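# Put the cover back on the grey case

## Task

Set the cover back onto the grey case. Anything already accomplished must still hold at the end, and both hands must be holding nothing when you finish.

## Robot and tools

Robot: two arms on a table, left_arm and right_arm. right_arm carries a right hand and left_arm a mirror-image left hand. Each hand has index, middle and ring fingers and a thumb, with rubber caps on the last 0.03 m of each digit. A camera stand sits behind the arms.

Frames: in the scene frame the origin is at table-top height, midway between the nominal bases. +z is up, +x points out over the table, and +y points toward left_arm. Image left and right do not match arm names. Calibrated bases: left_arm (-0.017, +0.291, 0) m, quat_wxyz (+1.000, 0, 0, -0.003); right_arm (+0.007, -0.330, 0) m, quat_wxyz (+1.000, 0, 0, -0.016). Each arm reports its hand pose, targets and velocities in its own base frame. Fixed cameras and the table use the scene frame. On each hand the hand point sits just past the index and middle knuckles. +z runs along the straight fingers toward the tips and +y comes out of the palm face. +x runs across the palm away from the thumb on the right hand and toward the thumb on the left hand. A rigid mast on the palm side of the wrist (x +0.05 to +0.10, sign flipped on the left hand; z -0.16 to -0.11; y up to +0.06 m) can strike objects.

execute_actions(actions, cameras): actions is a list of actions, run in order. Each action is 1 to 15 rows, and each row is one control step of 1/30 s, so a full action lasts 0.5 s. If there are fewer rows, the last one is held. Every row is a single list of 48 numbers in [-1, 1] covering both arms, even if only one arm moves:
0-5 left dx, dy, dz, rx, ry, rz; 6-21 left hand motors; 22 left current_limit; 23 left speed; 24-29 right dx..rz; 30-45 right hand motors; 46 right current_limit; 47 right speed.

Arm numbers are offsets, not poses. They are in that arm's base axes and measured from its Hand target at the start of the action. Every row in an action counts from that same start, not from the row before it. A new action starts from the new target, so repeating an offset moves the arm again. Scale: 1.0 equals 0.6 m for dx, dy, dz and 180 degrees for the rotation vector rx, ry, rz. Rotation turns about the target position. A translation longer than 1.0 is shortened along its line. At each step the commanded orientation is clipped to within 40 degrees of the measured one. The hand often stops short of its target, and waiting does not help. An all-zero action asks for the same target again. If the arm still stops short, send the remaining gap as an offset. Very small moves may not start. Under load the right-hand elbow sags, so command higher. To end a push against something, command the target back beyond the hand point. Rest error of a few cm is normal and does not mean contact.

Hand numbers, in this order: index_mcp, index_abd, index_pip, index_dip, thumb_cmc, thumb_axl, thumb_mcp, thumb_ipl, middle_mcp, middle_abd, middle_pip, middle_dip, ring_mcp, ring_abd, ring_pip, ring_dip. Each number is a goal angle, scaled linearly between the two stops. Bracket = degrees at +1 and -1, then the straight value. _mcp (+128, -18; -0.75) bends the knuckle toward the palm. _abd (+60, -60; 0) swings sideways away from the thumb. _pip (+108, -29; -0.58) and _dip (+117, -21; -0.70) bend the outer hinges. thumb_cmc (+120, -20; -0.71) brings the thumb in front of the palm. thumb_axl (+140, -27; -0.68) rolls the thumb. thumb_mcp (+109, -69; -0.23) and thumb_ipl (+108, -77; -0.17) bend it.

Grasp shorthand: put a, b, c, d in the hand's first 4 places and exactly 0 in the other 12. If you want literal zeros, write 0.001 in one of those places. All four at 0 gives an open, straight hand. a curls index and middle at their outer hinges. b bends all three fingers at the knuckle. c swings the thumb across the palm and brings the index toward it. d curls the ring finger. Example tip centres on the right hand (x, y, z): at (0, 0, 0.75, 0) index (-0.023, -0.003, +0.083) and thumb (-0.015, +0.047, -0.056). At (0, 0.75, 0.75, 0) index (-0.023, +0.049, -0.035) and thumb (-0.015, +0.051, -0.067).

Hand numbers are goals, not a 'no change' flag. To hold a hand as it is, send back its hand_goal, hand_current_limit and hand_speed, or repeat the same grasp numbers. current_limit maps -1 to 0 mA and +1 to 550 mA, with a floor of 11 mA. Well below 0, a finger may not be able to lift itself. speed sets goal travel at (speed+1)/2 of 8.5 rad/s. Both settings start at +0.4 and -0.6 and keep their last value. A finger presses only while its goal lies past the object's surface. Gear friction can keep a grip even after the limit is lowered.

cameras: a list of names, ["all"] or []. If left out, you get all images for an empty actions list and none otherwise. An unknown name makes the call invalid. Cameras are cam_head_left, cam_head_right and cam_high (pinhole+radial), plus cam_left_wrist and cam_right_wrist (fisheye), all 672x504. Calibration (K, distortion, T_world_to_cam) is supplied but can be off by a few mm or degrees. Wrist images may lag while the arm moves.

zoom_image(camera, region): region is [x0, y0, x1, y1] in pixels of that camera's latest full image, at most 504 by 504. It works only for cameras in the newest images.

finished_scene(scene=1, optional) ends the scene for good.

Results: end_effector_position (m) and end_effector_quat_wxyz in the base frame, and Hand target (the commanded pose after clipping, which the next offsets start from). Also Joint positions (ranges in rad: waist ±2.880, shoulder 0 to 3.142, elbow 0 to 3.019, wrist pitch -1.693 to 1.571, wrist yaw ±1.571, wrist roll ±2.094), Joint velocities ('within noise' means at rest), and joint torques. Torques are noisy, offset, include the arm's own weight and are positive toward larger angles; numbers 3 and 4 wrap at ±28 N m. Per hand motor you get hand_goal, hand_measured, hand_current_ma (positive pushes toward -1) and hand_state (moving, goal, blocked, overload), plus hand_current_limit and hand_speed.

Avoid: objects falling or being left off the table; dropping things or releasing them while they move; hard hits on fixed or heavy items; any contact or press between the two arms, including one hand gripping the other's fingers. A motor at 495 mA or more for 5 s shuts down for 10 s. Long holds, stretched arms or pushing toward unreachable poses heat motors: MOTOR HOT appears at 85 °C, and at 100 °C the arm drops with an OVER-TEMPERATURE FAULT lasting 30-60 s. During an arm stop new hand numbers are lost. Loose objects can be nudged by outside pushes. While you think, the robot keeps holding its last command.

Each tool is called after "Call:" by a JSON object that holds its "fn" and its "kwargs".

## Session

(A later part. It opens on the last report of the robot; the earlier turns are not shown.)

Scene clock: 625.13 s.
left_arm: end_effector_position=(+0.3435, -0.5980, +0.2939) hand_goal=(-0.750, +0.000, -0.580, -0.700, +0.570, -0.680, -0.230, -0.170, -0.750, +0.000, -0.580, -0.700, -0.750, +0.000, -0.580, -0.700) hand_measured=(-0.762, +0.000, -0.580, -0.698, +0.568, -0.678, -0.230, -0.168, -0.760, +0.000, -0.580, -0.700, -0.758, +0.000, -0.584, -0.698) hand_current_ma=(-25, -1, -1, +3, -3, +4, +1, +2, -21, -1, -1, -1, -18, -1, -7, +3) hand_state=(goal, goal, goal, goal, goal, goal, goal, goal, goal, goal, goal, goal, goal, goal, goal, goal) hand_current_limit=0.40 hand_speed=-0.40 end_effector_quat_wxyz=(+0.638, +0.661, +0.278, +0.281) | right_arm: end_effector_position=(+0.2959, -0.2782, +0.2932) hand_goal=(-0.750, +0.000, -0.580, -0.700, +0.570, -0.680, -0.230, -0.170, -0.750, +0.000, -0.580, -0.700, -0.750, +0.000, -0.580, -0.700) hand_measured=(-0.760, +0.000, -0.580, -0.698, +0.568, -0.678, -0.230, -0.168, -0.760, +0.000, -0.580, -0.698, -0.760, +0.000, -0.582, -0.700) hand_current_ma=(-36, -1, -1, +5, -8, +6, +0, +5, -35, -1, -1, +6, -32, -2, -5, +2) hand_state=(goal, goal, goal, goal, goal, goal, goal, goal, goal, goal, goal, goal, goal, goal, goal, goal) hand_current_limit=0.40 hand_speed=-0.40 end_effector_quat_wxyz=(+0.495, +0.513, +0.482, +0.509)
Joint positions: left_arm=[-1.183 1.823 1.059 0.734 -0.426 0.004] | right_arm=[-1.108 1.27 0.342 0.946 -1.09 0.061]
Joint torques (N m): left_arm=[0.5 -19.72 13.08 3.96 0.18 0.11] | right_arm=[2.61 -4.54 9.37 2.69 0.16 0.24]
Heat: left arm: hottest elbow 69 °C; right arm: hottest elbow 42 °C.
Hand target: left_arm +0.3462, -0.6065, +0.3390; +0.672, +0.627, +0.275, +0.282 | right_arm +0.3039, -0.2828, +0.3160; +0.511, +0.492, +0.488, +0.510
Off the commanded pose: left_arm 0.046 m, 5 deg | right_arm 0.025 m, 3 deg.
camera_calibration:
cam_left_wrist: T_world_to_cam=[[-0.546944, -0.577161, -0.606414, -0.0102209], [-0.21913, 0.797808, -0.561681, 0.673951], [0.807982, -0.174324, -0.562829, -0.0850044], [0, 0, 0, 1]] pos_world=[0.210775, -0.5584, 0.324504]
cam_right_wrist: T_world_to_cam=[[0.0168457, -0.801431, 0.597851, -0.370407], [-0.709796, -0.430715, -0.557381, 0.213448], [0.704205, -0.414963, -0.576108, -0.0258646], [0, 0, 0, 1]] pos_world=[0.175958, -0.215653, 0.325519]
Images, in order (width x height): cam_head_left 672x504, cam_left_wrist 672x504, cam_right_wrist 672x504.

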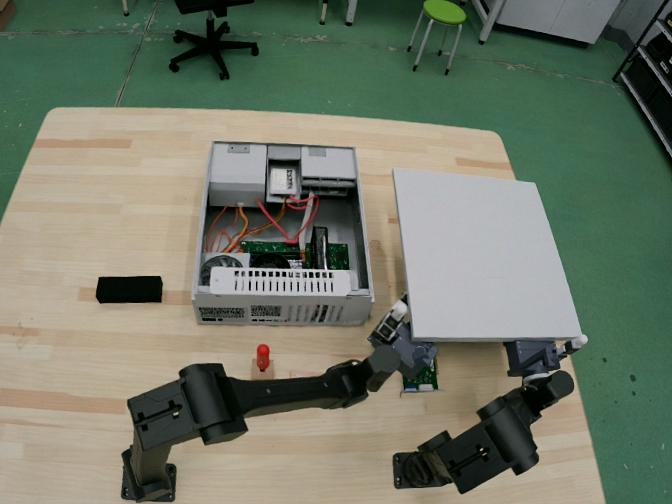

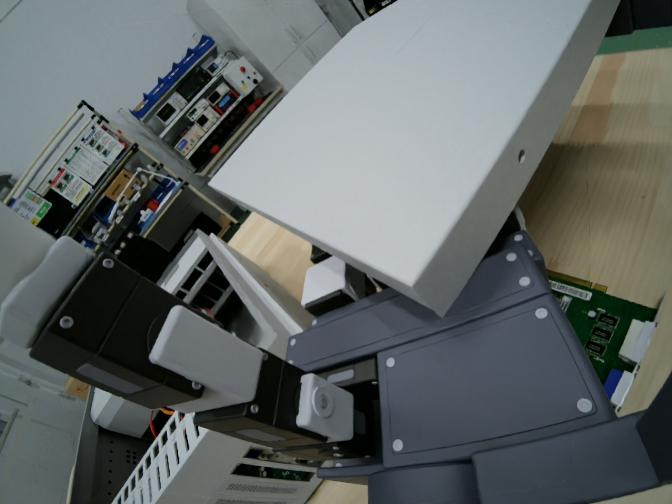

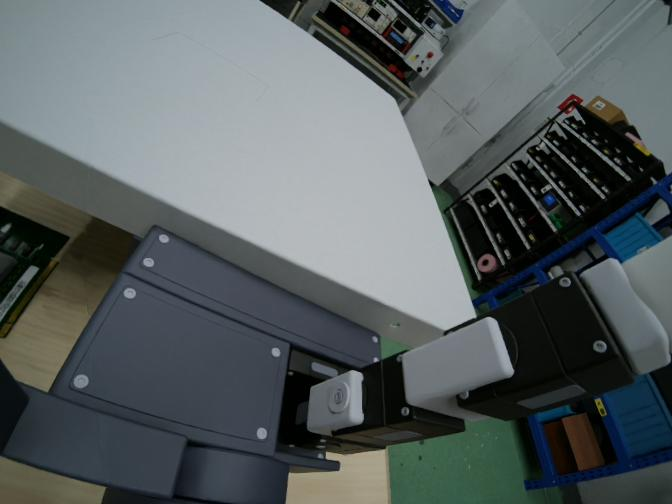

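Call:
{"fn": "execute_actions", "kwargs": {"actions": [[[0,0,0,0,0,0,-0.75,0,-0.58,-0.7,0.57,-0.26,0.2,0.15,-0.75,0,-0.58,-0.7,-0.75,0,-0.58,-0.7,0.4,-0.7,0,0,0,0,0,0,-0.75,0,-0.58,-0.7,0.57,-0.68,0.2,0.15,-0.75,0,-0.58,-0.7,-0.75,0,-0.58,-0.7,0.4,-0.7]],[[0,0,0,0,0,0,-0.75,0,-0.58,-0.7,0.57,-0.26,0.5,0.317,-0.75,0,-0.58,-0.7,-0.75,0,-0.58,-0.7,0.4,-0.7,0,0,0,0,0,0,-0.75,0,-0.58,-0.7,0.57,-0.68,0.5,0.317,-0.75,0,-0.58,-0.7,-0.75,0,-0.58,-0.7,0.4,-0.7]],[[0,0,0,0,0,0,-0.75,0,-0.58,-0.7,0.57,-0.26,0.5,0.317,-0.75,0,-0.58,-0.7,-0.75,0,-0.58,-0.7,0.4,-0.7,0,0,0,0,0,0,-0.75,0,-0.58,-0.7,0.57,-0.68,0.5,0.317,-0.75,0,-0.58,-0.7,-0.75,0,-0.58,-0.7,0.4,-0.7]]], "cameras": ["cam_left_wrist", "cam_right_wrist", "cam_high"]}}

Scene clock: 637.53 s.
left_arm: end_effector_position=(+0.3432, -0.5981, +0.2951) hand_goal=(-0.750, +0.000, -0.580, -0.700, +0.570, -0.260, +0.500, +0.316, -0.750, +0.000, -0.580, -0.700, -0.750, +0.000, -0.580, -0.700) hand_measured=(-0.762, +0.000, -0.580, -0.698, +0.548, -0.256, +0.410, +0.298, -0.760, +0.000, -0.580, -0.700, -0.758, +0.000, -0.584, -0.698) hand_current_ma=(-25, -1, -1, +3, -60, +6, -385, -64, -21, -1, -1, -1, -18, -1, -7, +3) hand_state=(goal, goal, goal, goal, blocked, goal, blocked, goal, goal, goal, goal, goal, goal, goal, goal, goal) hand_current_limit=0.40 hand_speed=-0.70 end_effector_quat_wxyz=(+0.639, +0.660, +0.277, +0.282) | right_arm: end_effector_position=(+0.2956, -0.2778, +0.2942) hand_goal=(-0.750, +0.000, -0.580, -0.700, +0.570, -0.680, +0.500, +0.316, -0.750, +0.000, -0.580, -0.700, -0.750, +0.000, -0.580, -0.700) hand_measured=(-0.760, +0.000, -0.580, -0.698, +0.568, -0.680, +0.466, +0.308, -0.760, +0.000, -0.580, -0.698, -0.760, +0.000, -0.582, -0.700) hand_current_ma=(-36, -1, -1, +5, -8, +2, -166, -36, -35, -1, -1, +6, -32, -2, -5, +2) hand_state=(goal, goal, goal, goal, goal, goal, blocked, goal, goal, goal, goal, goal, goal, goal, goal, goal) hand_current_limit=0.40 hand_speed=-0.70 end_effector_quat_wxyz=(+0.497, +0.511, +0.483, +0.508)
Joint positions: left_arm=[-1.183 1.823 1.06 0.737 -0.426 0.007] | right_arm=[-1.108 1.27 0.342 0.952 -1.089 0.061]
Joint torques (N m): left_arm=[0.38 -19.78 13.05 3.86 0.16 0.07] | right_arm=[2.67 -4.54 9.36 2.5 0.16 0.24]
Heat: left arm: hottest elbow 72 °C; right arm: hottest elbow 45 °C.
Hand target: left_arm +0.3462, -0.6066, +0.3391; +0.672, +0.627, +0.275, +0.283 | right_arm +0.3039, -0.2828, +0.3160; +0.511, +0.492, +0.488, +0.510
Off the commanded pose: left_arm 0.045 m, 5 deg | right_arm 0.024 m, 3 deg.
camera_calibration:
cam_left_wrist: T_world_to_cam=[[-0.545241, -0.577842, -0.607298, -0.0104772], [-0.216878, 0.79703, -0.563655, 0.673949], [0.809738, -0.175618, -0.559895, -0.0864724], [0, 0, 0, 1]] pos_world=[0.210472, -0.558398, 0.325096]
cam_right_wrist: T_world_to_cam=[[0.0149759, -0.79838, 0.601967, -0.37051], [-0.708468, -0.433306, -0.557063, 0.212823], [0.705584, -0.418132, -0.572116, -0.0273904], [0, 0, 0, 1]] pos_world=[0.175653, -0.215043, 0.32592]
Images, in order (width x height): cam_high 672x504, cam_left_wrist 672x504, cam_right_wrist 672x504.

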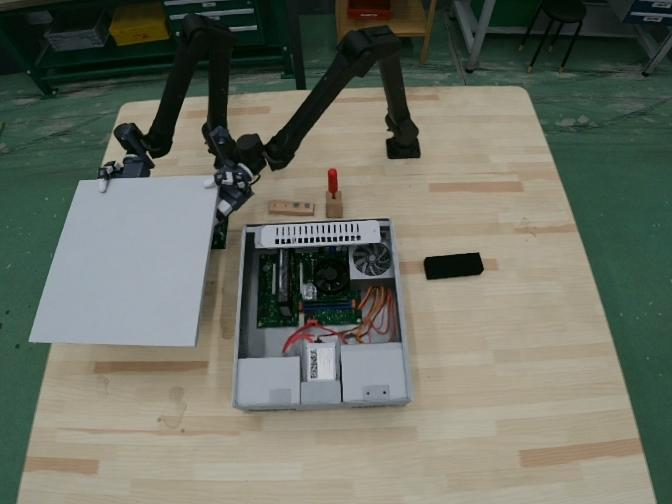

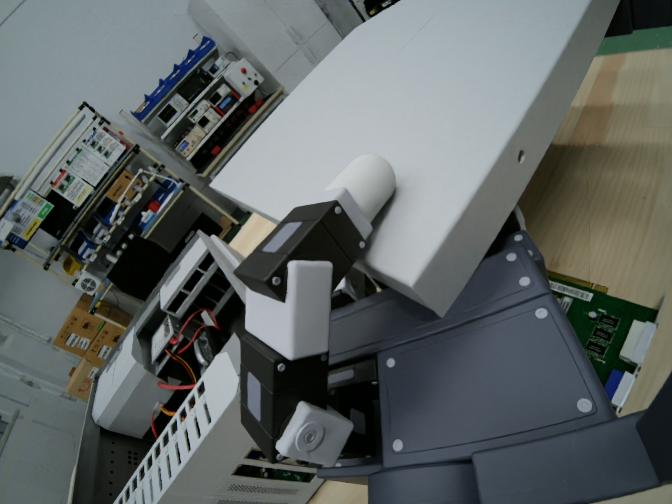

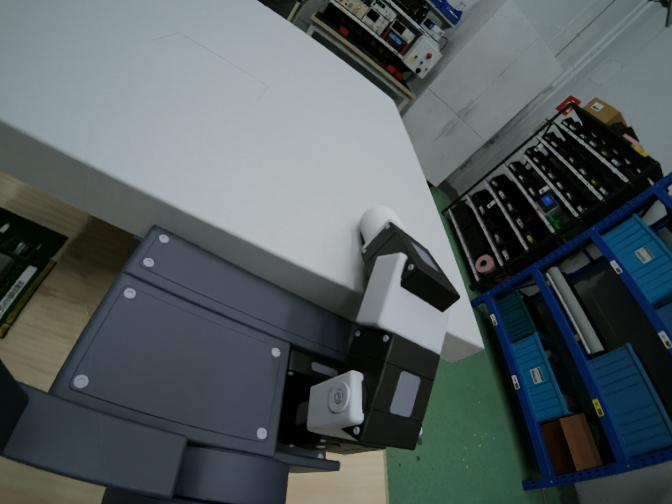

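Call:
{"fn": "execute_actions", "kwargs": {"actions": [[[0,0,0,0,0,0,-0.58,0,-0.58,-0.7,0.57,-0.26,0.47,0.316,-0.58,0,-0.58,-0.7,-0.58,0,-0.58,-0.7,0.6,-0.8,0,0,0,0,0,0,-0.58,0,-0.58,-0.7,0.57,-0.68,0.54,0.316,-0.58,0,-0.58,-0.7,-0.58,0,-0.58,-0.7,0.6,-0.8]],[[0,0,0,0,0,0,-0.55,0,-0.58,-0.7,0.57,-0.26,0.47,0.316,-0.55,0,-0.58,-0.7,-0.55,0,-0.58,-0.7,0.6,-0.8,0,0,0,0,0,0,-0.55,0,-0.58,-0.7,0.57,-0.68,0.54,0.316,-0.55,0,-0.58,-0.7,-0.55,0,-0.58,-0.7,0.6,-0.8]]], "cameras": ["cam_head_left", "cam_high"]}}

Scene clock: 648.23 s.
left_arm: end_effector_position=(+0.3432, -0.5982, +0.2951) hand_goal=(-0.550, +0.000, -0.580, -0.700, +0.570, -0.260, +0.470, +0.316, -0.550, +0.000, -0.580, -0.700, -0.550, +0.000, -0.580, -0.700) hand_measured=(-0.574, +0.000, -0.580, -0.698, +0.546, -0.256, +0.410, +0.298, -0.572, +0.000, -0.580, -0.700, -0.570, +0.000, -0.584, -0.698) hand_current_ma=(-67, -1, -1, +3, -60, +6, -264, -65, -57, -1, -1, -1, -52, -1, -7, +3) hand_state=(blocked, goal, goal, goal, blocked, goal, blocked, goal, blocked, goal, goal, goal, goal, goal, goal, goal) hand_current_limit=0.60 hand_speed=-0.80 end_effector_quat_wxyz=(+0.639, +0.660, +0.277, +0.282) | right_arm: end_effector_position=(+0.2955, -0.2772, +0.2949) hand_goal=(-0.550, +0.000, -0.580, -0.700, +0.570, -0.680, +0.540, +0.316, -0.550, +0.000, -0.580, -0.700, -0.550, +0.000, -0.580, -0.700) hand_measured=(-0.628, +0.000, -0.596, -0.706, +0.568, -0.680, +0.478, +0.300, -0.644, +0.000, -0.600, -0.708, -0.660, +0.000, -0.602, -0.712) hand_current_ma=(-345, -1, -56, -16, -8, -1, -334, -80, -425, -1, -71, -25, -440, -2, -76, -36) hand_state=(blocked, goal, goal, goal, goal, goal, blocked, goal, blocked, goal, blocked, goal, blocked, goal, blocked, goal) hand_current_limit=0.60 hand_speed=-0.80 end_effector_quat_wxyz=(+0.500, +0.509, +0.484, +0.507)
Joint positions: left_arm=[-1.183 1.823 1.06 0.737 -0.426 0.008] | right_arm=[-1.108 1.27 0.342 0.956 -1.089 0.057]
Joint torques (N m): left_arm=[0.56 -19.66 13.08 3.86 0.15 0.06] | right_arm=[2.55 -4.54 9.37 2.33 0.14 0.28]
Heat: left arm: hottest elbow 75 °C; right arm: hottest elbow 47 °C.
Hand target: left_arm +0.3462, -0.6066, +0.3391; +0.672, +0.627, +0.275, +0.283 | right_arm +0.3039, -0.2828, +0.3160; +0.511, +0.492, +0.488, +0.510
Off the commanded pose: left_arm 0.045 m, 5 deg | right_arm 0.023 m, 2 deg.
Images, in order (width x height): cam_head_left 672x504, cam_high 672x504.

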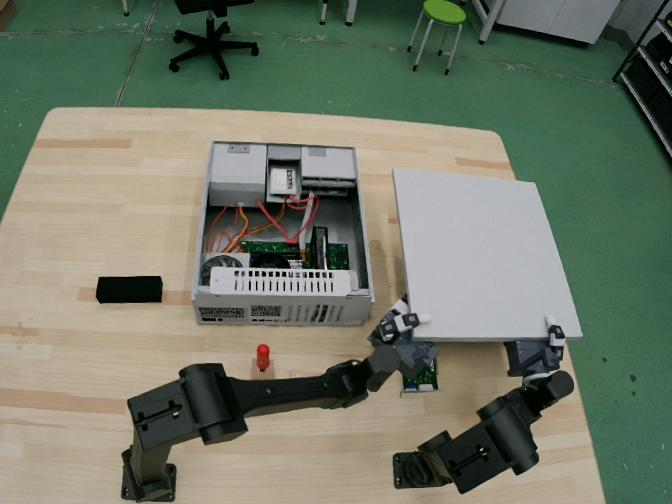

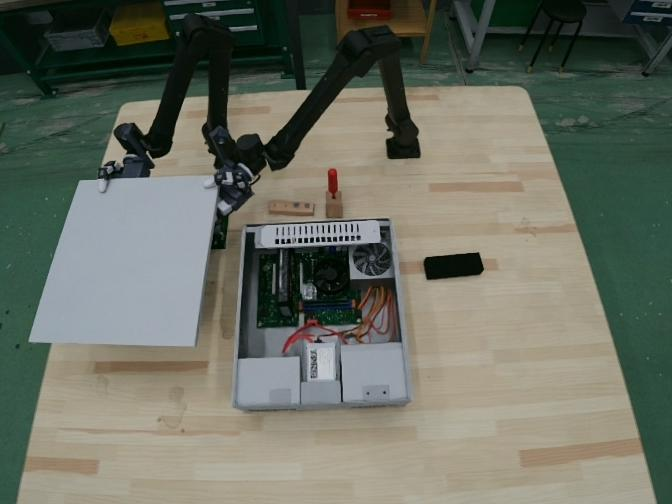

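Call:
{"fn": "execute_actions", "kwargs": {"actions": [[[0,0,0.04,0,0,0,-0.48,0,-0.58,-0.7,0.57,-0.26,0.47,0.316,-0.48,0,-0.58,-0.7,-0.48,0,-0.58,-0.7,0.6,-0.8,0,0,0.04,0,0,0,-0.55,0,-0.58,-0.7,0.57,-0.68,0.54,0.316,-0.55,0,-0.58,-0.7,-0.55,0,-0.58,-0.7,0.6,-0.8]],[[0,0,0.04,0,0,0,-0.48,0,-0.58,-0.7,0.57,-0.26,0.47,0.316,-0.48,0,-0.58,-0.7,-0.48,0,-0.58,-0.7,0.6,-0.8,0,0,0.04,0,0,0,-0.55,0,-0.58,-0.7,0.57,-0.68,0.54,0.316,-0.55,0,-0.58,-0.7,-0.55,0,-0.58,-0.7,0.6,-0.8]]], "cameras": ["cam_head_left", "cam_high", "cam_left_wrist", "cam_right_wrist"]}}

Scene clock: 658.03 s.
left_arm: end_effector_position=(+0.3435, -0.5979, +0.3214) hand_goal=(-0.480, +0.000, -0.580, -0.700, +0.570, -0.260, +0.470, +0.316, -0.480, +0.000, -0.580, -0.700, -0.480, +0.000, -0.580, -0.700) hand_measured=(-0.538, +0.000, -0.598, -0.704, +0.536, -0.262, +0.410, +0.290, -0.524, +0.000, -0.604, -0.710, -0.520, +0.000, -0.600, -0.710) hand_current_ma=(-200, +0, -41, -8, -99, -4, -264, -96, -144, +0, -60, -21, -125, +0, -50, -20) hand_state=(blocked, goal, goal, goal, blocked, goal, blocked, blocked, blocked, goal, blocked, goal, blocked, goal, blocked, goal) hand_current_limit=0.60 hand_speed=-0.80 end_effector_quat_wxyz=(+0.632, +0.667, +0.280, +0.278) | right_arm: end_effector_position=(+0.2950, -0.2778, +0.3133) hand_goal=(-0.550, +0.000, -0.580, -0.700, +0.570, -0.680, +0.540, +0.316, -0.550, +0.000, -0.580, -0.700, -0.550, +0.000, -0.580, -0.700) hand_measured=(-0.618, -0.008, -0.608, -0.710, +0.568, -0.684, +0.478, +0.286, -0.638, -0.008, -0.614, -0.714, -0.658, -0.008, -0.618, -0.722) hand_current_ma=(-295, -20, -105, -34, -5, -10, -334, -158, -396, -21, -124, -49, -440, -20, -141, -76) hand_state=(blocked, goal, blocked, goal, goal, goal, blocked, blocked, blocked, goal, blocked, goal, blocked, goal, blocked, blocked) hand_current_limit=0.60 hand_speed=-0.80 end_effector_quat_wxyz=(+0.483, +0.531, +0.475, +0.509)
Joint positions: left_arm=[-1.183 1.762 1.078 0.634 -0.423 -0.003] | right_arm=[-1.107 1.138 0.363 0.743 -1.079 0.054]
Joint torques (N m): left_arm=[0.5 -21.3 14.97 3.29 0.01 0.16] | right_arm=[2.43 -5.95 12.78 2.24 -0.37 0.32]
Heat: left arm: hottest elbow 76 °C; right arm: hottest elbow 48 °C.
Hand target: left_arm +0.3462, -0.6066, +0.3872; +0.672, +0.627, +0.275, +0.283 | right_arm +0.3039, -0.2828, +0.3641; +0.511, +0.491, +0.488, +0.510
Off the commanded pose: left_arm 0.067 m, 7 deg | right_arm 0.052 m, 6 deg.
camera_calibration:
cam_left_wrist: T_world_to_cam=[[-0.556201, -0.567649, -0.606972, 0.0156126], [-0.223873, 0.805713, -0.548368, 0.691371], [0.800326, -0.169118, -0.57522, -0.0598925], [0, 0, 0, 1]] pos_world=[0.211397, -0.558313, 0.354151]
cam_right_wrist: T_world_to_cam=[[0.0217019, -0.823876, 0.566355, -0.379942], [-0.726694, -0.402052, -0.557018, 0.237074], [0.686618, -0.399479, -0.607431, 0.00572101], [0, 0, 0, 1]] pos_world=[0.176598, -0.215423, 0.350712]
Images, in order (width x height): cam_head_left 672x504, cam_high 672x504, cam_left_wrist 672x504, cam_right_wrist 672x504.

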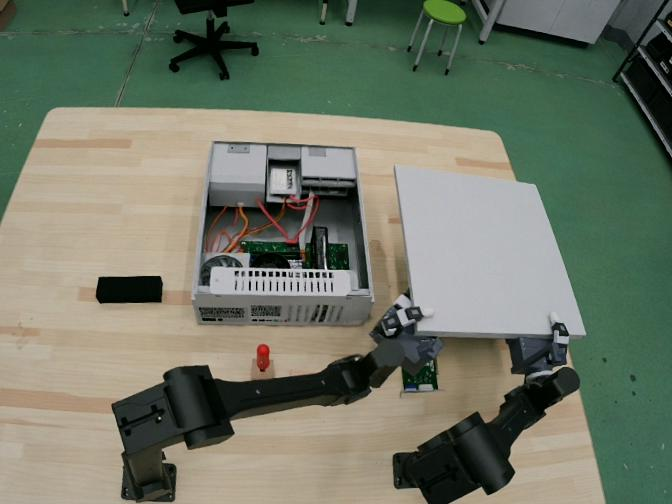

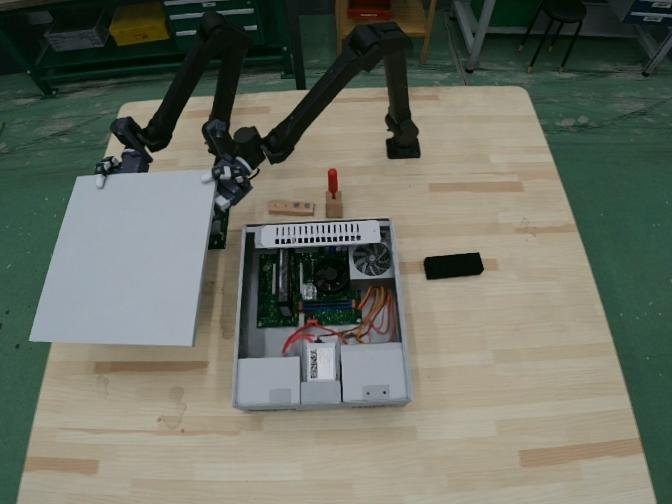

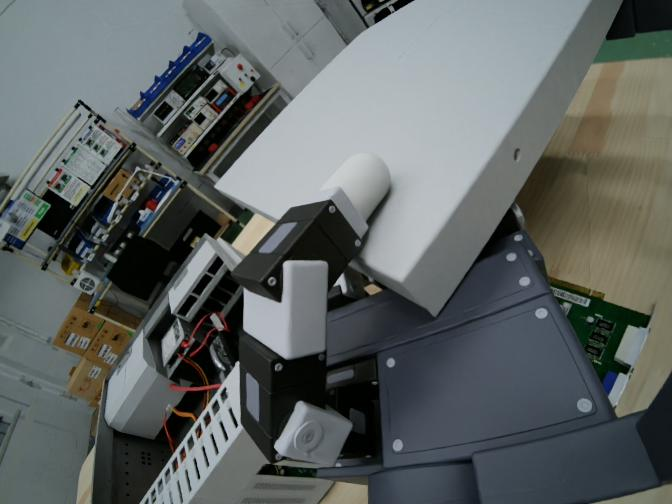

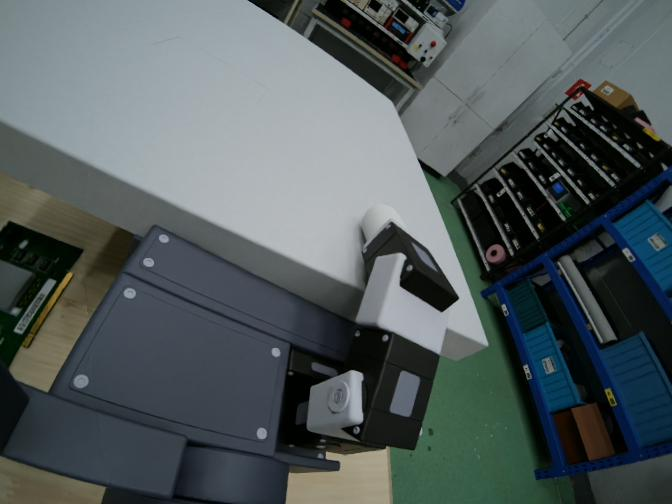

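Call:
{"fn": "execute_actions", "kwargs": {"actions": [[[-0.0375,0,0,0,0,0,-0.48,0,-0.58,-0.7,0.57,-0.26,0.47,0.316,-0.48,0,-0.58,-0.7,-0.48,0,-0.58,-0.7,0.6,-0.8,-0.0375,0,0,0,0,0,-0.55,0,-0.58,-0.7,0.57,-0.68,0.54,0.316,-0.55,0,-0.58,-0.7,-0.55,0,-0.58,-0.7,0.6,-0.8]],[[-0.0375,0,0,0,0,0,-0.48,0,-0.58,-0.7,0.57,-0.26,0.47,0.316,-0.48,0,-0.58,-0.7,-0.48,0,-0.58,-0.7,0.6,-0.8,-0.0375,0,0,0,0,0,-0.55,0,-0.58,-0.7,0.57,-0.68,0.54,0.316,-0.55,0,-0.58,-0.7,-0.55,0,-0.58,-0.7,0.6,-0.8]]], "cameras": ["cam_head_left", "cam_high", "cam_right_wrist"]}}

Scene clock: 674.60 s.
left_arm: end_effector_position=(+0.3121, -0.6037, +0.3350) hand_goal=(-0.480, +0.000, -0.580, -0.700, +0.570, -0.260, +0.470, +0.316, -0.480, +0.000, -0.580, -0.700, -0.480, +0.000, -0.580, -0.700) hand_measured=(-0.538, +0.000, -0.600, -0.706, +0.530, -0.266, +0.414, +0.290, -0.526, -0.004, -0.604, -0.710, -0.520, -0.004, -0.600, -0.710) hand_current_ma=(-202, -1, -47, -11, -119, -13, -250, -96, -147, -5, -61, -21, -126, -6, -51, -22) hand_state=(blocked, goal, goal, goal, blocked, goal, blocked, blocked, blocked, goal, blocked, goal, blocked, goal, blocked, goal) hand_current_limit=0.60 hand_speed=-0.80 end_effector_quat_wxyz=(+0.637, +0.658, +0.284, +0.284) | right_arm: end_effector_position=(+0.2614, -0.2808, +0.3298) hand_goal=(-0.550, +0.000, -0.580, -0.700, +0.570, -0.680, +0.540, +0.316, -0.550, +0.000, -0.580, -0.700, -0.550, +0.000, -0.580, -0.700) hand_measured=(-0.618, -0.016, -0.610, -0.712, +0.570, -0.684, +0.478, +0.284, -0.638, -0.016, -0.616, -0.716, -0.658, -0.016, -0.620, -0.724) hand_current_ma=(-295, -47, -115, -40, -1, -10, -334, -164, -396, -48, -137, -57, -440, -49, -152, -84) hand_state=(blocked, goal, blocked, goal, goal, goal, blocked, blocked, blocked, goal, blocked, goal, blocked, goal, blocked, blocked) hand_current_limit=0.60 hand_speed=-0.80 end_effector_quat_wxyz=(+0.486, +0.518, +0.479, +0.516)
Joint positions: left_arm=[-1.246 1.741 1.078 0.634 -0.502 -0.003] | right_arm=[-1.23 1.084 0.364 0.732 -1.221 0.08]
Joint torques (N m): left_arm=[-0.56 -22.12 12.11 3.81 0.09 0.2] | right_arm=[0.97 -5.19 10.45 2.78 -0.35 0.35]
Heat: left arm: hottest elbow 81 °C; right arm: hottest elbow 51 °C.
Hand target: left_arm +0.3012, -0.6065, +0.3874; +0.672, +0.627, +0.275, +0.282 | right_arm +0.2589, -0.2829, +0.3641; +0.510, +0.492, +0.488, +0.510
Off the commanded pose: left_arm 0.053 m, 5 deg | right_arm 0.034 m, 4 deg.
camera_calibration:
cam_right_wrist: T_world_to_cam=[[0.0263287, -0.81528, 0.578468, -0.393868], [-0.708194, -0.42362, -0.564807, 0.212276], [0.705527, -0.394797, -0.58853, 0.0278274], [0, 0, 0, 1]] pos_world=[0.141069, -0.220202, 0.364112]
Images, in order (width x height): cam_head_left 672x504, cam_high 672x504, cam_right_wrist 672x504.

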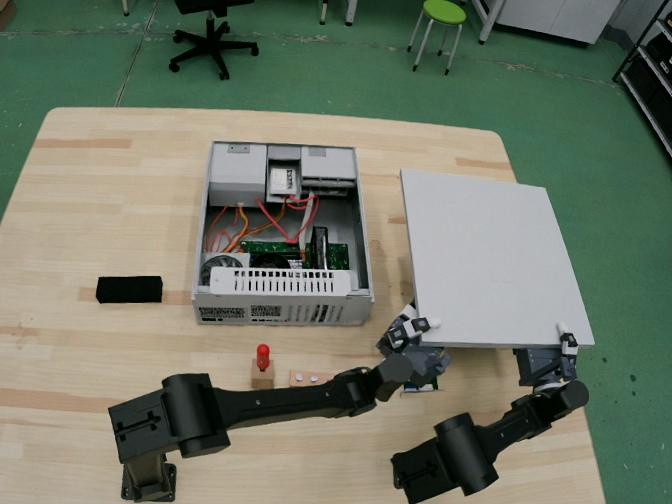

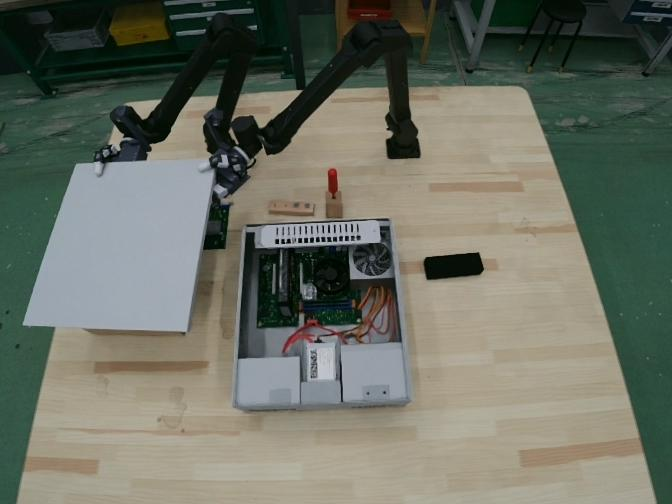

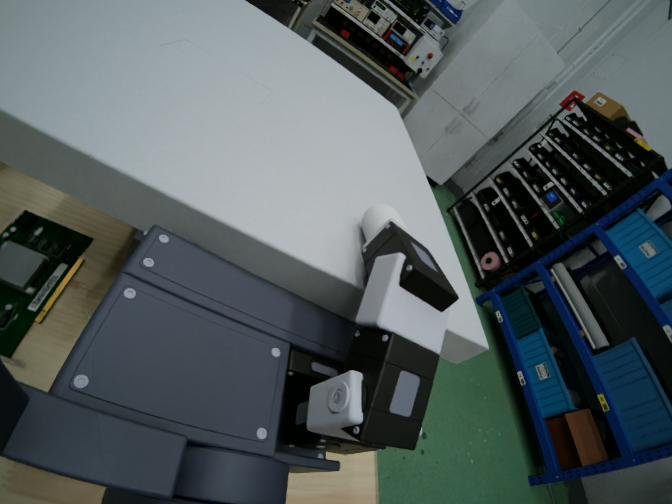

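Call:
{"fn": "execute_actions", "kwargs": {"actions": [[[0,0,-0.05,0,0,0,-0.48,0,-0.58,-0.7,0.57,-0.26,0.47,0.316,-0.48,0,-0.58,-0.7,-0.48,0,-0.58,-0.7,0.6,-0.8,0,0,-0.05,0,0,0,-0.55,0,-0.58,-0.7,0.57,-0.68,0.54,0.316,-0.55,0,-0.58,-0.7,-0.55,0,-0.58,-0.7,0.6,-0.8]],[[0,0,-0.06,0,0,0,-0.52,0,-0.58,-0.7,0.57,-0.26,0.45,0.316,-0.52,0,-0.58,-0.7,-0.52,0,-0.58,-0.7,0.6,-0.8,0,0,-0.05,0,0,0,-0.6,0,-0.58,-0.7,0.57,-0.68,0.5,0.316,-0.6,0,-0.58,-0.7,-0.6,0,-0.58,-0.7,0.6,-0.8]]], "cameras": ["cam_head_left"]}}

Scene clock: 681.97 s.
left_arm: end_effector_position=(+0.3099, -0.6045, +0.3006) hand_goal=(-0.520, +0.000, -0.580, -0.700, +0.570, -0.260, +0.450, +0.316, -0.520, +0.000, -0.580, -0.700, -0.520, +0.000, -0.580, -0.700) hand_measured=(-0.560, -0.002, -0.592, -0.704, +0.544, -0.264, +0.418, +0.298, -0.552, -0.004, -0.594, -0.706, -0.550, -0.004, -0.594, -0.708) hand_current_ma=(-124, -1, -27, -6, -69, -6, -117, -66, -97, -6, -34, -13, -88, -6, -32, -13) hand_state=(blocked, goal, goal, goal, blocked, goal, blocked, goal, blocked, goal, goal, goal, blocked, goal, goal, goal) hand_current_limit=0.60 hand_speed=-0.80 end_effector_quat_wxyz=(+0.649, +0.646, +0.283, +0.284) | right_arm: end_effector_position=(+0.2616, -0.2820, +0.2970) hand_goal=(-0.600, +0.000, -0.580, -0.700, +0.570, -0.680, +0.500, +0.316, -0.600, +0.000, -0.580, -0.700, -0.600, +0.000, -0.580, -0.700) hand_measured=(-0.640, -0.006, -0.600, -0.708, +0.570, -0.680, +0.480, +0.296, -0.650, -0.010, -0.608, -0.714, -0.656, -0.010, -0.620, -0.724) hand_current_ma=(-165, -18, -69, -25, -1, -3, -91, -96, -207, -29, -105, -45, -237, -28, -152, -84) hand_state=(blocked, goal, goal, goal, goal, goal, goal, goal, blocked, goal, blocked, goal, blocked, goal, blocked, blocked) hand_current_limit=0.60 hand_speed=-0.80 end_effector_quat_wxyz=(+0.500, +0.500, +0.487, +0.512)
Joint positions: left_arm=[-1.249 1.823 1.053 0.774 -0.503 0.002] | right_arm=[-1.232 1.269 0.325 1.018 -1.229 0.095]
Joint torques (N m): left_arm=[-0.26 -18.96 9.33 4.81 0.15 0.16] | right_arm=[0.85 -4.07 6.31 3.04 0.05 0.19]
Heat: left arm: hottest elbow 79 °C; right arm: hottest elbow 51 °C.
Hand target: left_arm +0.3012, -0.6064, +0.3213; +0.672, +0.627, +0.275, +0.282 | right_arm +0.2589, -0.2828, +0.3040; +0.510, +0.492, +0.488, +0.510
Off the commanded pose: left_arm 0.023 m, 4 deg | right_arm 0.008 m, 2 deg.
Images, in order (width x height): cam_head_left 672x504.

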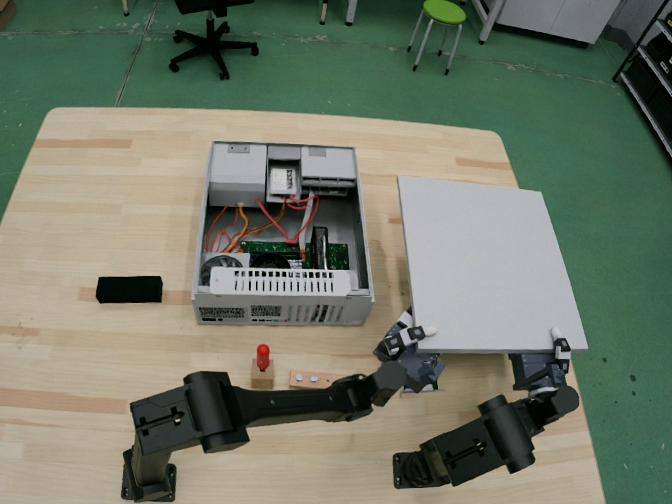

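Call:
{"fn": "execute_actions", "kwargs": {"actions": [[[0,0,0,0,0,0,-0.75,0,-0.58,-0.7,0.57,-0.26,-0.23,-0.17,-0.75,0,-0.58,-0.7,-0.75,0,-0.58,-0.7,0.6,-0.6,0,0,0,0,0,0,-0.6,0,-0.58,-0.7,0.57,-0.68,0.5,0.316,-0.6,0,-0.58,-0.7,-0.6,0,-0.58,-0.7,0.6,-0.8]],[[0,0,-0.067,0,0,0,-0.75,0,-0.58,-0.7,0.57,-0.26,-0.23,-0.17,-0.75,0,-0.58,-0.7,-0.75,0,-0.58,-0.7,0.6,-0.6,0,0,0,0,0,0,-0.6,0,-0.58,-0.7,0.57,-0.68,0.5,0.316,-0.6,0,-0.58,-0.7,-0.6,0,-0.58,-0.7,0.6,-0.8]],[[0,0,-0.067,0,0,0,-0.75,0,-0.58,-0.7,0.57,-0.26,-0.23,-0.17,-0.75,0,-0.58,-0.7,-0.75,0,-0.58,-0.7,0.6,-0.6,0,0,0,0,0,0,-0.6,0,-0.58,-0.7,0.57,-0.68,0.5,0.316,-0.6,0,-0.58,-0.7,-0.6,0,-0.58,-0.7,0.6,-0.8]],[[-0.12,0.1,0,0,0,0.05,-0.75,0,-0.58,-0.7,0.57,-0.26,-0.23,-0.17,-0.75,0,-0.58,-0.7,-0.75,0,-0.58,-0.7,0.6,-0.6,0,0,0,0,0,0,-0.6,0,-0.58,-0.7,0.57,-0.68,0.5,0.316,-0.6,0,-0.58,-0.7,-0.6,0,-0.58,-0.7,0.6,-0.8]],[[-0.115,0.092,0,0,0,0.053,-0.75,0,-0.58,-0.7,0.57,-0.26,-0.23,-0.17,-0.75,0,-0.58,-0.7,-0.75,0,-0.58,-0.7,0.6,-0.6,0,0,0,0,0,0,-0.6,0,-0.58,-0.7,0.57,-0.68,0.5,0.316,-0.6,0,-0.58,-0.7,-0.6,0,-0.58,-0.7,0.6,-0.8]]], "cameras": ["cam_head_left", "cam_left_wrist", "cam_high"]}}

Scene clock: 759.40 s.
left_arm: end_effector_position=(+0.1586, -0.4963, +0.2346) hand_goal=(-0.750, +0.000, -0.580, -0.700, +0.570, -0.260, -0.230, -0.170, -0.750, +0.000, -0.580, -0.700, -0.750, +0.000, -0.580, -0.700) hand_measured=(-0.760, +0.000, -0.588, -0.704, +0.570, -0.262, -0.228, -0.168, -0.758, +0.000, -0.586, -0.704, -0.758, +0.000, -0.586, -0.704) hand_current_ma=(-20, +0, -15, -6, +0, -4, +2, +3, -17, +0, -12, -5, -16, +0, -10, -6) hand_state=(goal, goal, goal, goal, goal, goal, goal, goal, goal, goal, goal, goal, goal, goal, goal, goal) hand_current_limit=0.60 hand_speed=-0.60 end_effector_quat_wxyz=(+0.614, +0.581, +0.370, +0.385) | right_arm: end_effector_position=(+0.2611, -0.2811, +0.2948) hand_goal=(-0.600, +0.000, -0.580, -0.700, +0.570, -0.680, +0.500, +0.316, -0.600, +0.000, -0.580, -0.700, -0.600, +0.000, -0.580, -0.700) hand_measured=(-0.642, -0.006, -0.600, -0.708, +0.570, -0.680, +0.482, +0.300, -0.652, -0.010, -0.608, -0.714, -0.660, -0.010, -0.620, -0.724) hand_current_ma=(-169, -18, -69, -24, -1, +0, -88, -79, -220, -29, -105, -45, -260, -28, -152, -84) hand_state=(blocked, goal, goal, goal, goal, goal, goal, goal, blocked, goal, blocked, goal, blocked, goal, blocked, blocked) hand_current_limit=0.60 hand_speed=-0.80 end_effector_quat_wxyz=(+0.500, +0.501, +0.486, +0.513)
Joint positions: left_arm=[-1.579 1.868 0.769 1.221 -1.132 0.103] | right_arm=[-1.232 1.276 0.32 1.032 -1.229 0.099]
Joint torques (N m): left_arm=[0.67 -16.44 4.98 2.8 0.03 0.14] | right_arm=[1.03 -4.19 6.64 2.86 0.05 0.2]
Heat: left arm: hottest elbow 61 °C; right arm: hottest elbow 44 °C.
Hand target: left_arm +0.1602, -0.4913, +0.2408; +0.618, +0.574, +0.372, +0.387 | right_arm +0.2589, -0.2828, +0.3042; +0.511, +0.491, +0.488, +0.510
Off the commanded pose: left_arm 0.008 m, 1 deg | right_arm 0.010 m, 2 deg.
camera_calibration:
cam_left_wrist: T_world_to_cam=[[-0.306325, -0.749969, -0.586269, -0.217283], [-0.417191, 0.659347, -0.62547, 0.49662], [0.855638, 0.0529892, -0.514854, 0.142655], [0, 0, 0, 1]] pos_world=[0.0185648, -0.497959, 0.256682]
Images, in order (width x height): cam_head_left 672x504, cam_high 672x504, cam_left_wrist 672x504.

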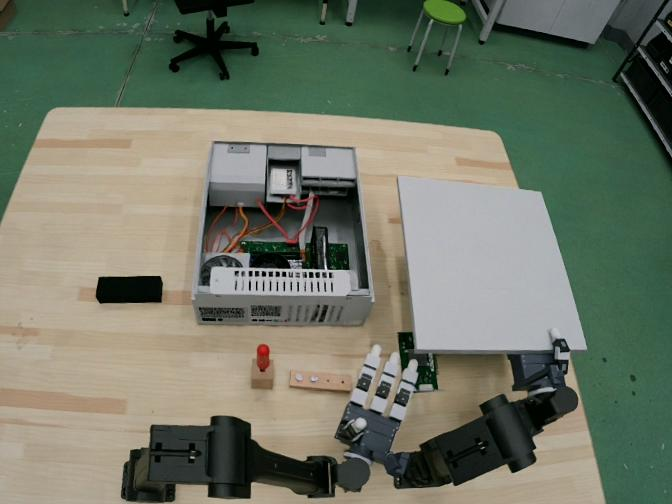

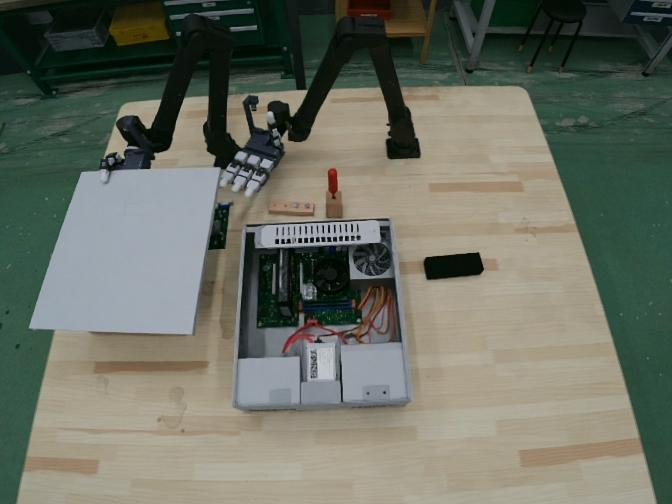

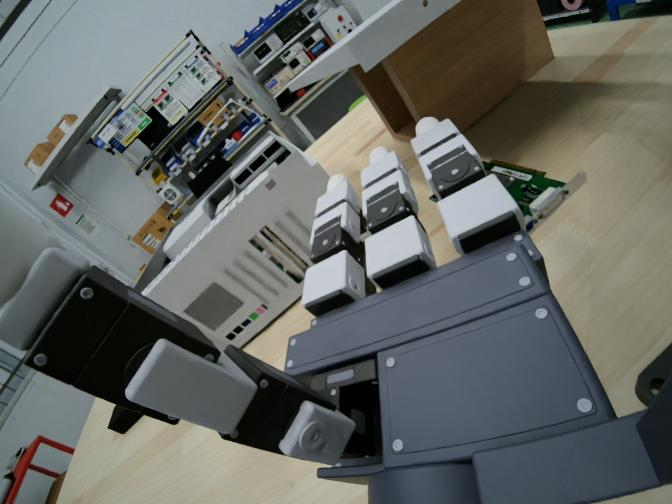

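Call:
{"fn": "execute_actions", "kwargs": {"actions": [[[0.1007,-0.047,0,0,0,0,-0.75,0,-0.58,-0.7,0.57,-0.26,-0.23,-0.17,-0.75,0,-0.58,-0.7,-0.75,0,-0.58,-0.7,0.6,-0.6,0,0,0,0,0,0,-0.6,0,-0.58,-0.7,0.57,-0.68,0.5,0.316,-0.6,0,-0.58,-0.7,-0.6,0,-0.58,-0.7,0.6,-0.8]],[[0.1007,-0.047,0,0,0,0,-0.75,0,-0.58,-0.7,0.57,-0.26,-0.23,-0.17,-0.75,0,-0.58,-0.7,-0.75,0,-0.58,-0.7,0.6,-0.6,0,0,0,0,0,0,-0.6,0,-0.58,-0.7,0.57,-0.68,0.5,0.316,-0.6,0,-0.58,-0.7,-0.6,0,-0.58,-0.7,0.6,-0.8]],[[0.1007,-0.047,0,0,0,0,-0.75,0,-0.58,-0.7,0.57,-0.26,-0.23,-0.17,-0.75,0,-0.58,-0.7,-0.75,0,-0.58,-0.7,0.6,-0.6,0,0,0,0,0,0,-0.6,0,-0.58,-0.7,0.57,-0.68,0.5,0.316,-0.6,0,-0.58,-0.7,-0.6,0,-0.58,-0.7,0.6,-0.8]]], "cameras": ["cam_head_left", "cam_left_wrist", "cam_high"]}}

Scene clock: 767.03 s.
left_arm: end_effector_position=(+0.3403, -0.5621, +0.2409) hand_goal=(-0.750, +0.000, -0.580, -0.700, +0.570, -0.260, -0.230, -0.170, -0.750, +0.000, -0.580, -0.700, -0.750, +0.000, -0.580, -0.700) hand_measured=(-0.760, +0.000, -0.588, -0.704, +0.570, -0.262, -0.230, -0.168, -0.758, +0.000, -0.586, -0.704, -0.758, +0.000, -0.586, -0.704) hand_current_ma=(-20, +0, -15, -6, -1, -4, +1, +3, -17, +0, -12, -5, -16, +0, -10, -6) hand_state=(goal, goal, goal, goal, goal, goal, goal, goal, goal, goal, goal, goal, goal, goal, goal, goal) hand_current_limit=0.60 hand_speed=-0.60 end_effector_quat_wxyz=(+0.611, +0.578, +0.371, +0.394) | right_arm: end_effector_position=(+0.2611, -0.2811, +0.2948) hand_goal=(-0.600, +0.000, -0.580, -0.700, +0.570, -0.680, +0.500, +0.316, -0.600, +0.000, -0.580, -0.700, -0.600, +0.000, -0.580, -0.700) hand_measured=(-0.642, -0.006, -0.600, -0.708, +0.570, -0.680, +0.482, +0.300, -0.652, -0.010, -0.608, -0.714, -0.660, -0.010, -0.620, -0.724) hand_current_ma=(-169, -18, -69, -24, -1, +0, -88, -79, -220, -29, -105, -45, -260, -28, -152, -84) hand_state=(blocked, goal, goal, goal, goal, goal, goal, goal, blocked, goal, blocked, goal, blocked, goal, blocked, blocked) hand_current_limit=0.60 hand_speed=-0.80 end_effector_quat_wxyz=(+0.500, +0.501, +0.486, +0.513)
Joint positions: left_arm=[-1.237 1.999 1.068 1.014 -0.808 0.061] | right_arm=[-1.232 1.276 0.32 1.032 -1.229 0.099]
Joint torques (N m): left_arm=[-0.09 -17.26 10.33 2.09 0.22 -0.09] | right_arm=[1.03 -4.31 6.64 2.86 0.05 0.21]
Heat: left arm: hottest elbow 59 °C; right arm: hottest elbow 44 °C.
Hand target: left_arm +0.3415, -0.5759, +0.2408; +0.618, +0.574, +0.373, +0.387 | right_arm +0.2589, -0.2828, +0.3042; +0.511, +0.491, +0.488, +0.510
Off the commanded pose: left_arm 0.014 m, 1 deg | right_arm 0.010 m, 2 deg.
camera_calibration:
cam_left_wrist: T_world_to_cam=[[-0.28861, -0.752308, -0.59223, -0.213168], [-0.422921, 0.655106, -0.626079, 0.619447], [0.858978, 0.0697741, -0.507237, 0.000382891], [0, 0, 0, 1]] pos_world=[0.200126, -0.566198, 0.261772]
Images, in order (width x height): cam_head_left 672x504, cam_high 672x504, cam_left_wrist 672x504.

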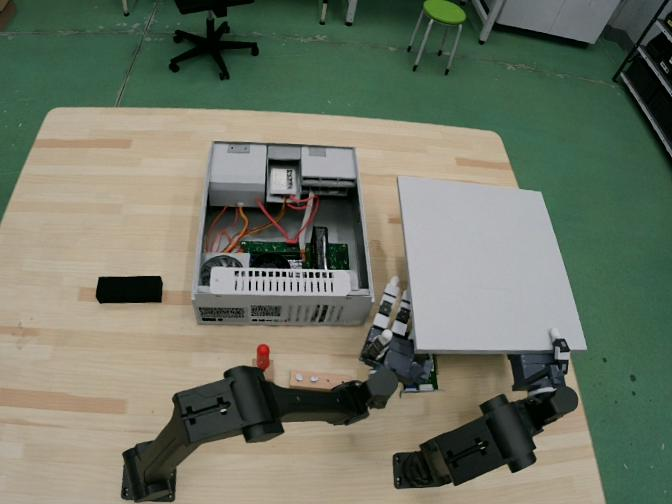

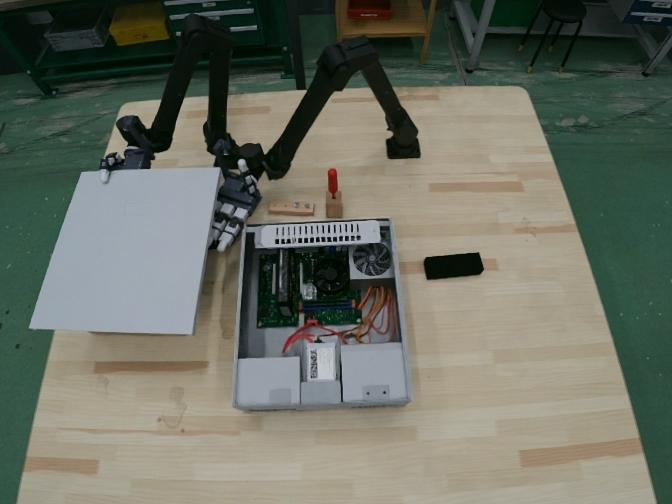

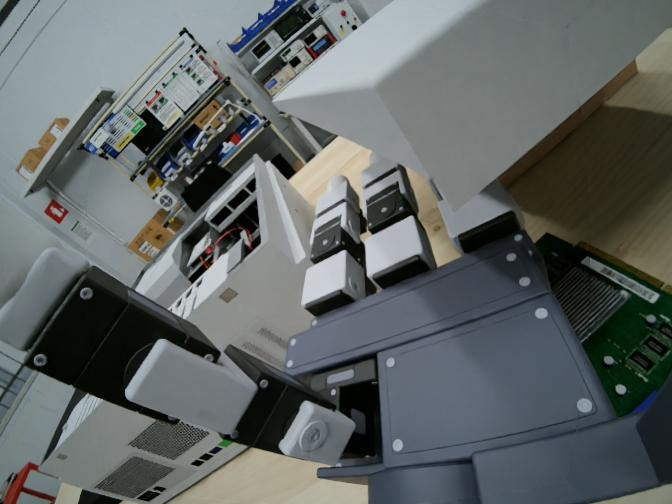

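Call:
{"fn": "execute_actions", "kwargs": {"actions": [[[-0.03,-0.027,0,-0.0207,-0.0455,0,-0.95,0,-0.58,-0.7,0.57,-0.26,-0.23,-0.17,-0.95,0,-0.58,-0.7,-0.95,0,-0.58,-0.7,0.6,-0.6,0,0,0,0,0,0,-0.6,0,-0.58,-0.7,0.57,-0.68,0.5,0.316,-0.6,0,-0.58,-0.7,-0.6,0,-0.58,-0.7,0.6,-0.8]],[[0,0,0.05,-0.0207,-0.0455,0,-0.95,0,-0.58,-0.7,0.57,-0.26,-0.23,-0.17,-0.95,0,-0.58,-0.7,-0.95,0,-0.58,-0.7,0.6,-0.6,0,0,0,0,0,0,-0.6,0,-0.58,-0.7,0.57,-0.68,0.5,0.316,-0.6,0,-0.58,-0.7,-0.6,0,-0.58,-0.7,0.6,-0.8]],[[0,0,0.05,0,0,0,-0.95,0,-0.58,-0.7,0.57,-0.26,-0.23,-0.17,-0.95,0,-0.58,-0.7,-0.95,0,-0.58,-0.7,0.6,-0.6,0,0,0,0,0,0,-0.6,0,-0.58,-0.7,0.57,-0.68,0.5,0.316,-0.6,0,-0.58,-0.7,-0.6,0,-0.58,-0.7,0.6,-0.8]]], "cameras": ["cam_head_left", "cam_left_wrist", "cam_high"]}}

Scene clock: 788.57 s.
left_arm: end_effector_position=(+0.3193, -0.5888, +0.2795) hand_goal=(-0.950, +0.000, -0.580, -0.700, +0.570, -0.260, -0.230, -0.170, -0.950, +0.000, -0.580, -0.700, -0.950, +0.000, -0.580, -0.700) hand_measured=(-0.960, +0.000, -0.588, -0.704, +0.570, -0.262, -0.230, -0.168, -0.958, +0.000, -0.586, -0.704, -0.958, +0.000, -0.586, -0.704) hand_current_ma=(-22, +0, -14, -5, -1, -4, +1, +3, -19, +0, -12, -5, -18, +0, -10, -6) hand_state=(goal, goal, goal, goal, goal, goal, goal, goal, goal, goal, goal, goal, goal, goal, goal, goal) hand_current_limit=0.60 hand_speed=-0.60 end_effector_quat_wxyz=(+0.693, +0.487, +0.304, +0.437) | right_arm: end_effector_position=(+0.2611, -0.2811, +0.2948) hand_goal=(-0.600, +0.000, -0.580, -0.700, +0.570, -0.680, +0.500, +0.316, -0.600, +0.000, -0.580, -0.700, -0.600, +0.000, -0.580, -0.700) hand_measured=(-0.642, -0.006, -0.600, -0.708, +0.570, -0.680, +0.482, +0.300, -0.652, -0.010, -0.608, -0.714, -0.660, -0.010, -0.620, -0.724) hand_current_ma=(-169, -18, -69, -24, -1, +0, -88, -79, -220, -29, -105, -45, -260, -28, -152, -84) hand_state=(blocked, goal, goal, goal, goal, goal, goal, goal, blocked, goal, blocked, goal, blocked, goal, blocked, blocked) hand_current_limit=0.60 hand_speed=-0.80 end_effector_quat_wxyz=(+0.500, +0.501, +0.486, +0.513)
Joint positions: left_arm=[-1.24 2.148 1.226 1.399 -0.731 0.337] | right_arm=[-1.232 1.276 0.32 1.032 -1.229 0.099]
Joint torques (N m): left_arm=[0.85 -22.77 9.37 1.8 0.52 0.11] | right_arm=[0.97 -4.19 6.64 2.85 0.05 0.2]
Heat: left arm: hottest elbow 56 °C; right arm: hottest elbow 43 °C.
Hand target: left_arm +0.3235, -0.5922, +0.3008; +0.700, +0.472, +0.305, +0.440 | right_arm +0.2589, -0.2828, +0.3042; +0.511, +0.491, +0.488, +0.510
Off the commanded pose: left_arm 0.022 m, 2 deg | right_arm 0.010 m, 2 deg.
camera_calibration:
cam_left_wrist: T_world_to_cam=[[-0.152042, -0.817461, -0.555555, -0.308681], [-0.22059, 0.575977, -0.787141, 0.586019], [0.963444, 0.00287114, -0.267896, -0.0997206], [0, 0, 0, 1]] pos_world=[0.178412, -0.589582, 0.263076]
Images, in order (width x height): cam_head_left 672x504, cam_high 672x504, cam_left_wrist 672x504.

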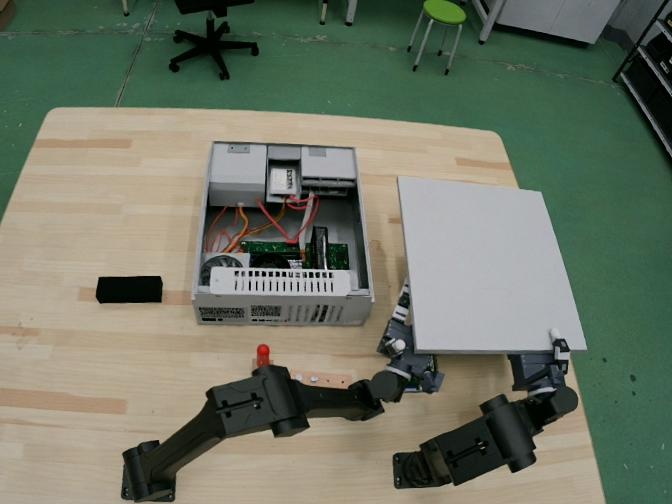

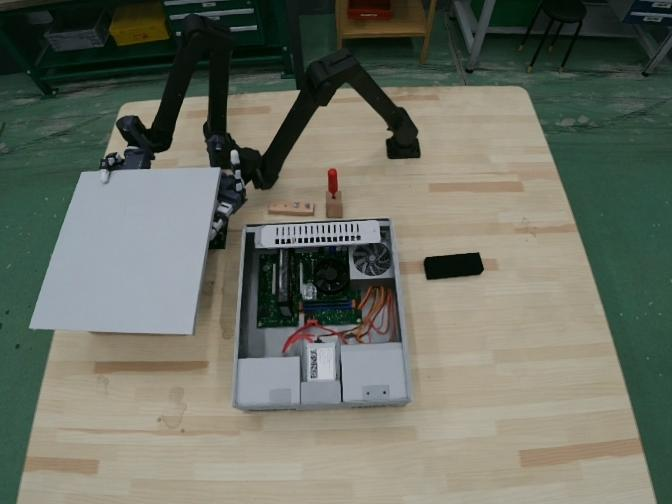

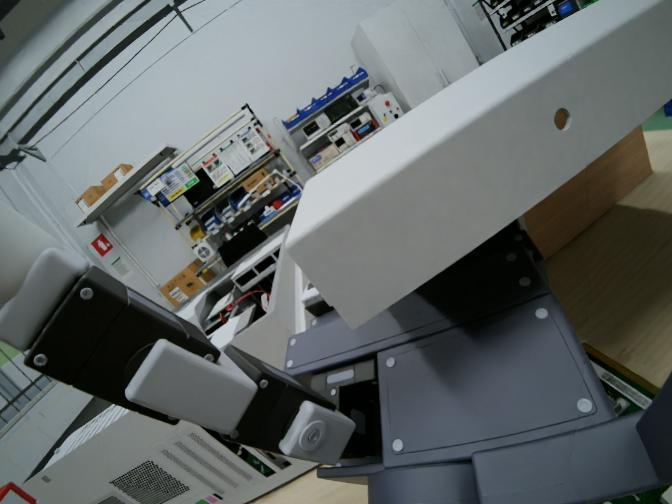

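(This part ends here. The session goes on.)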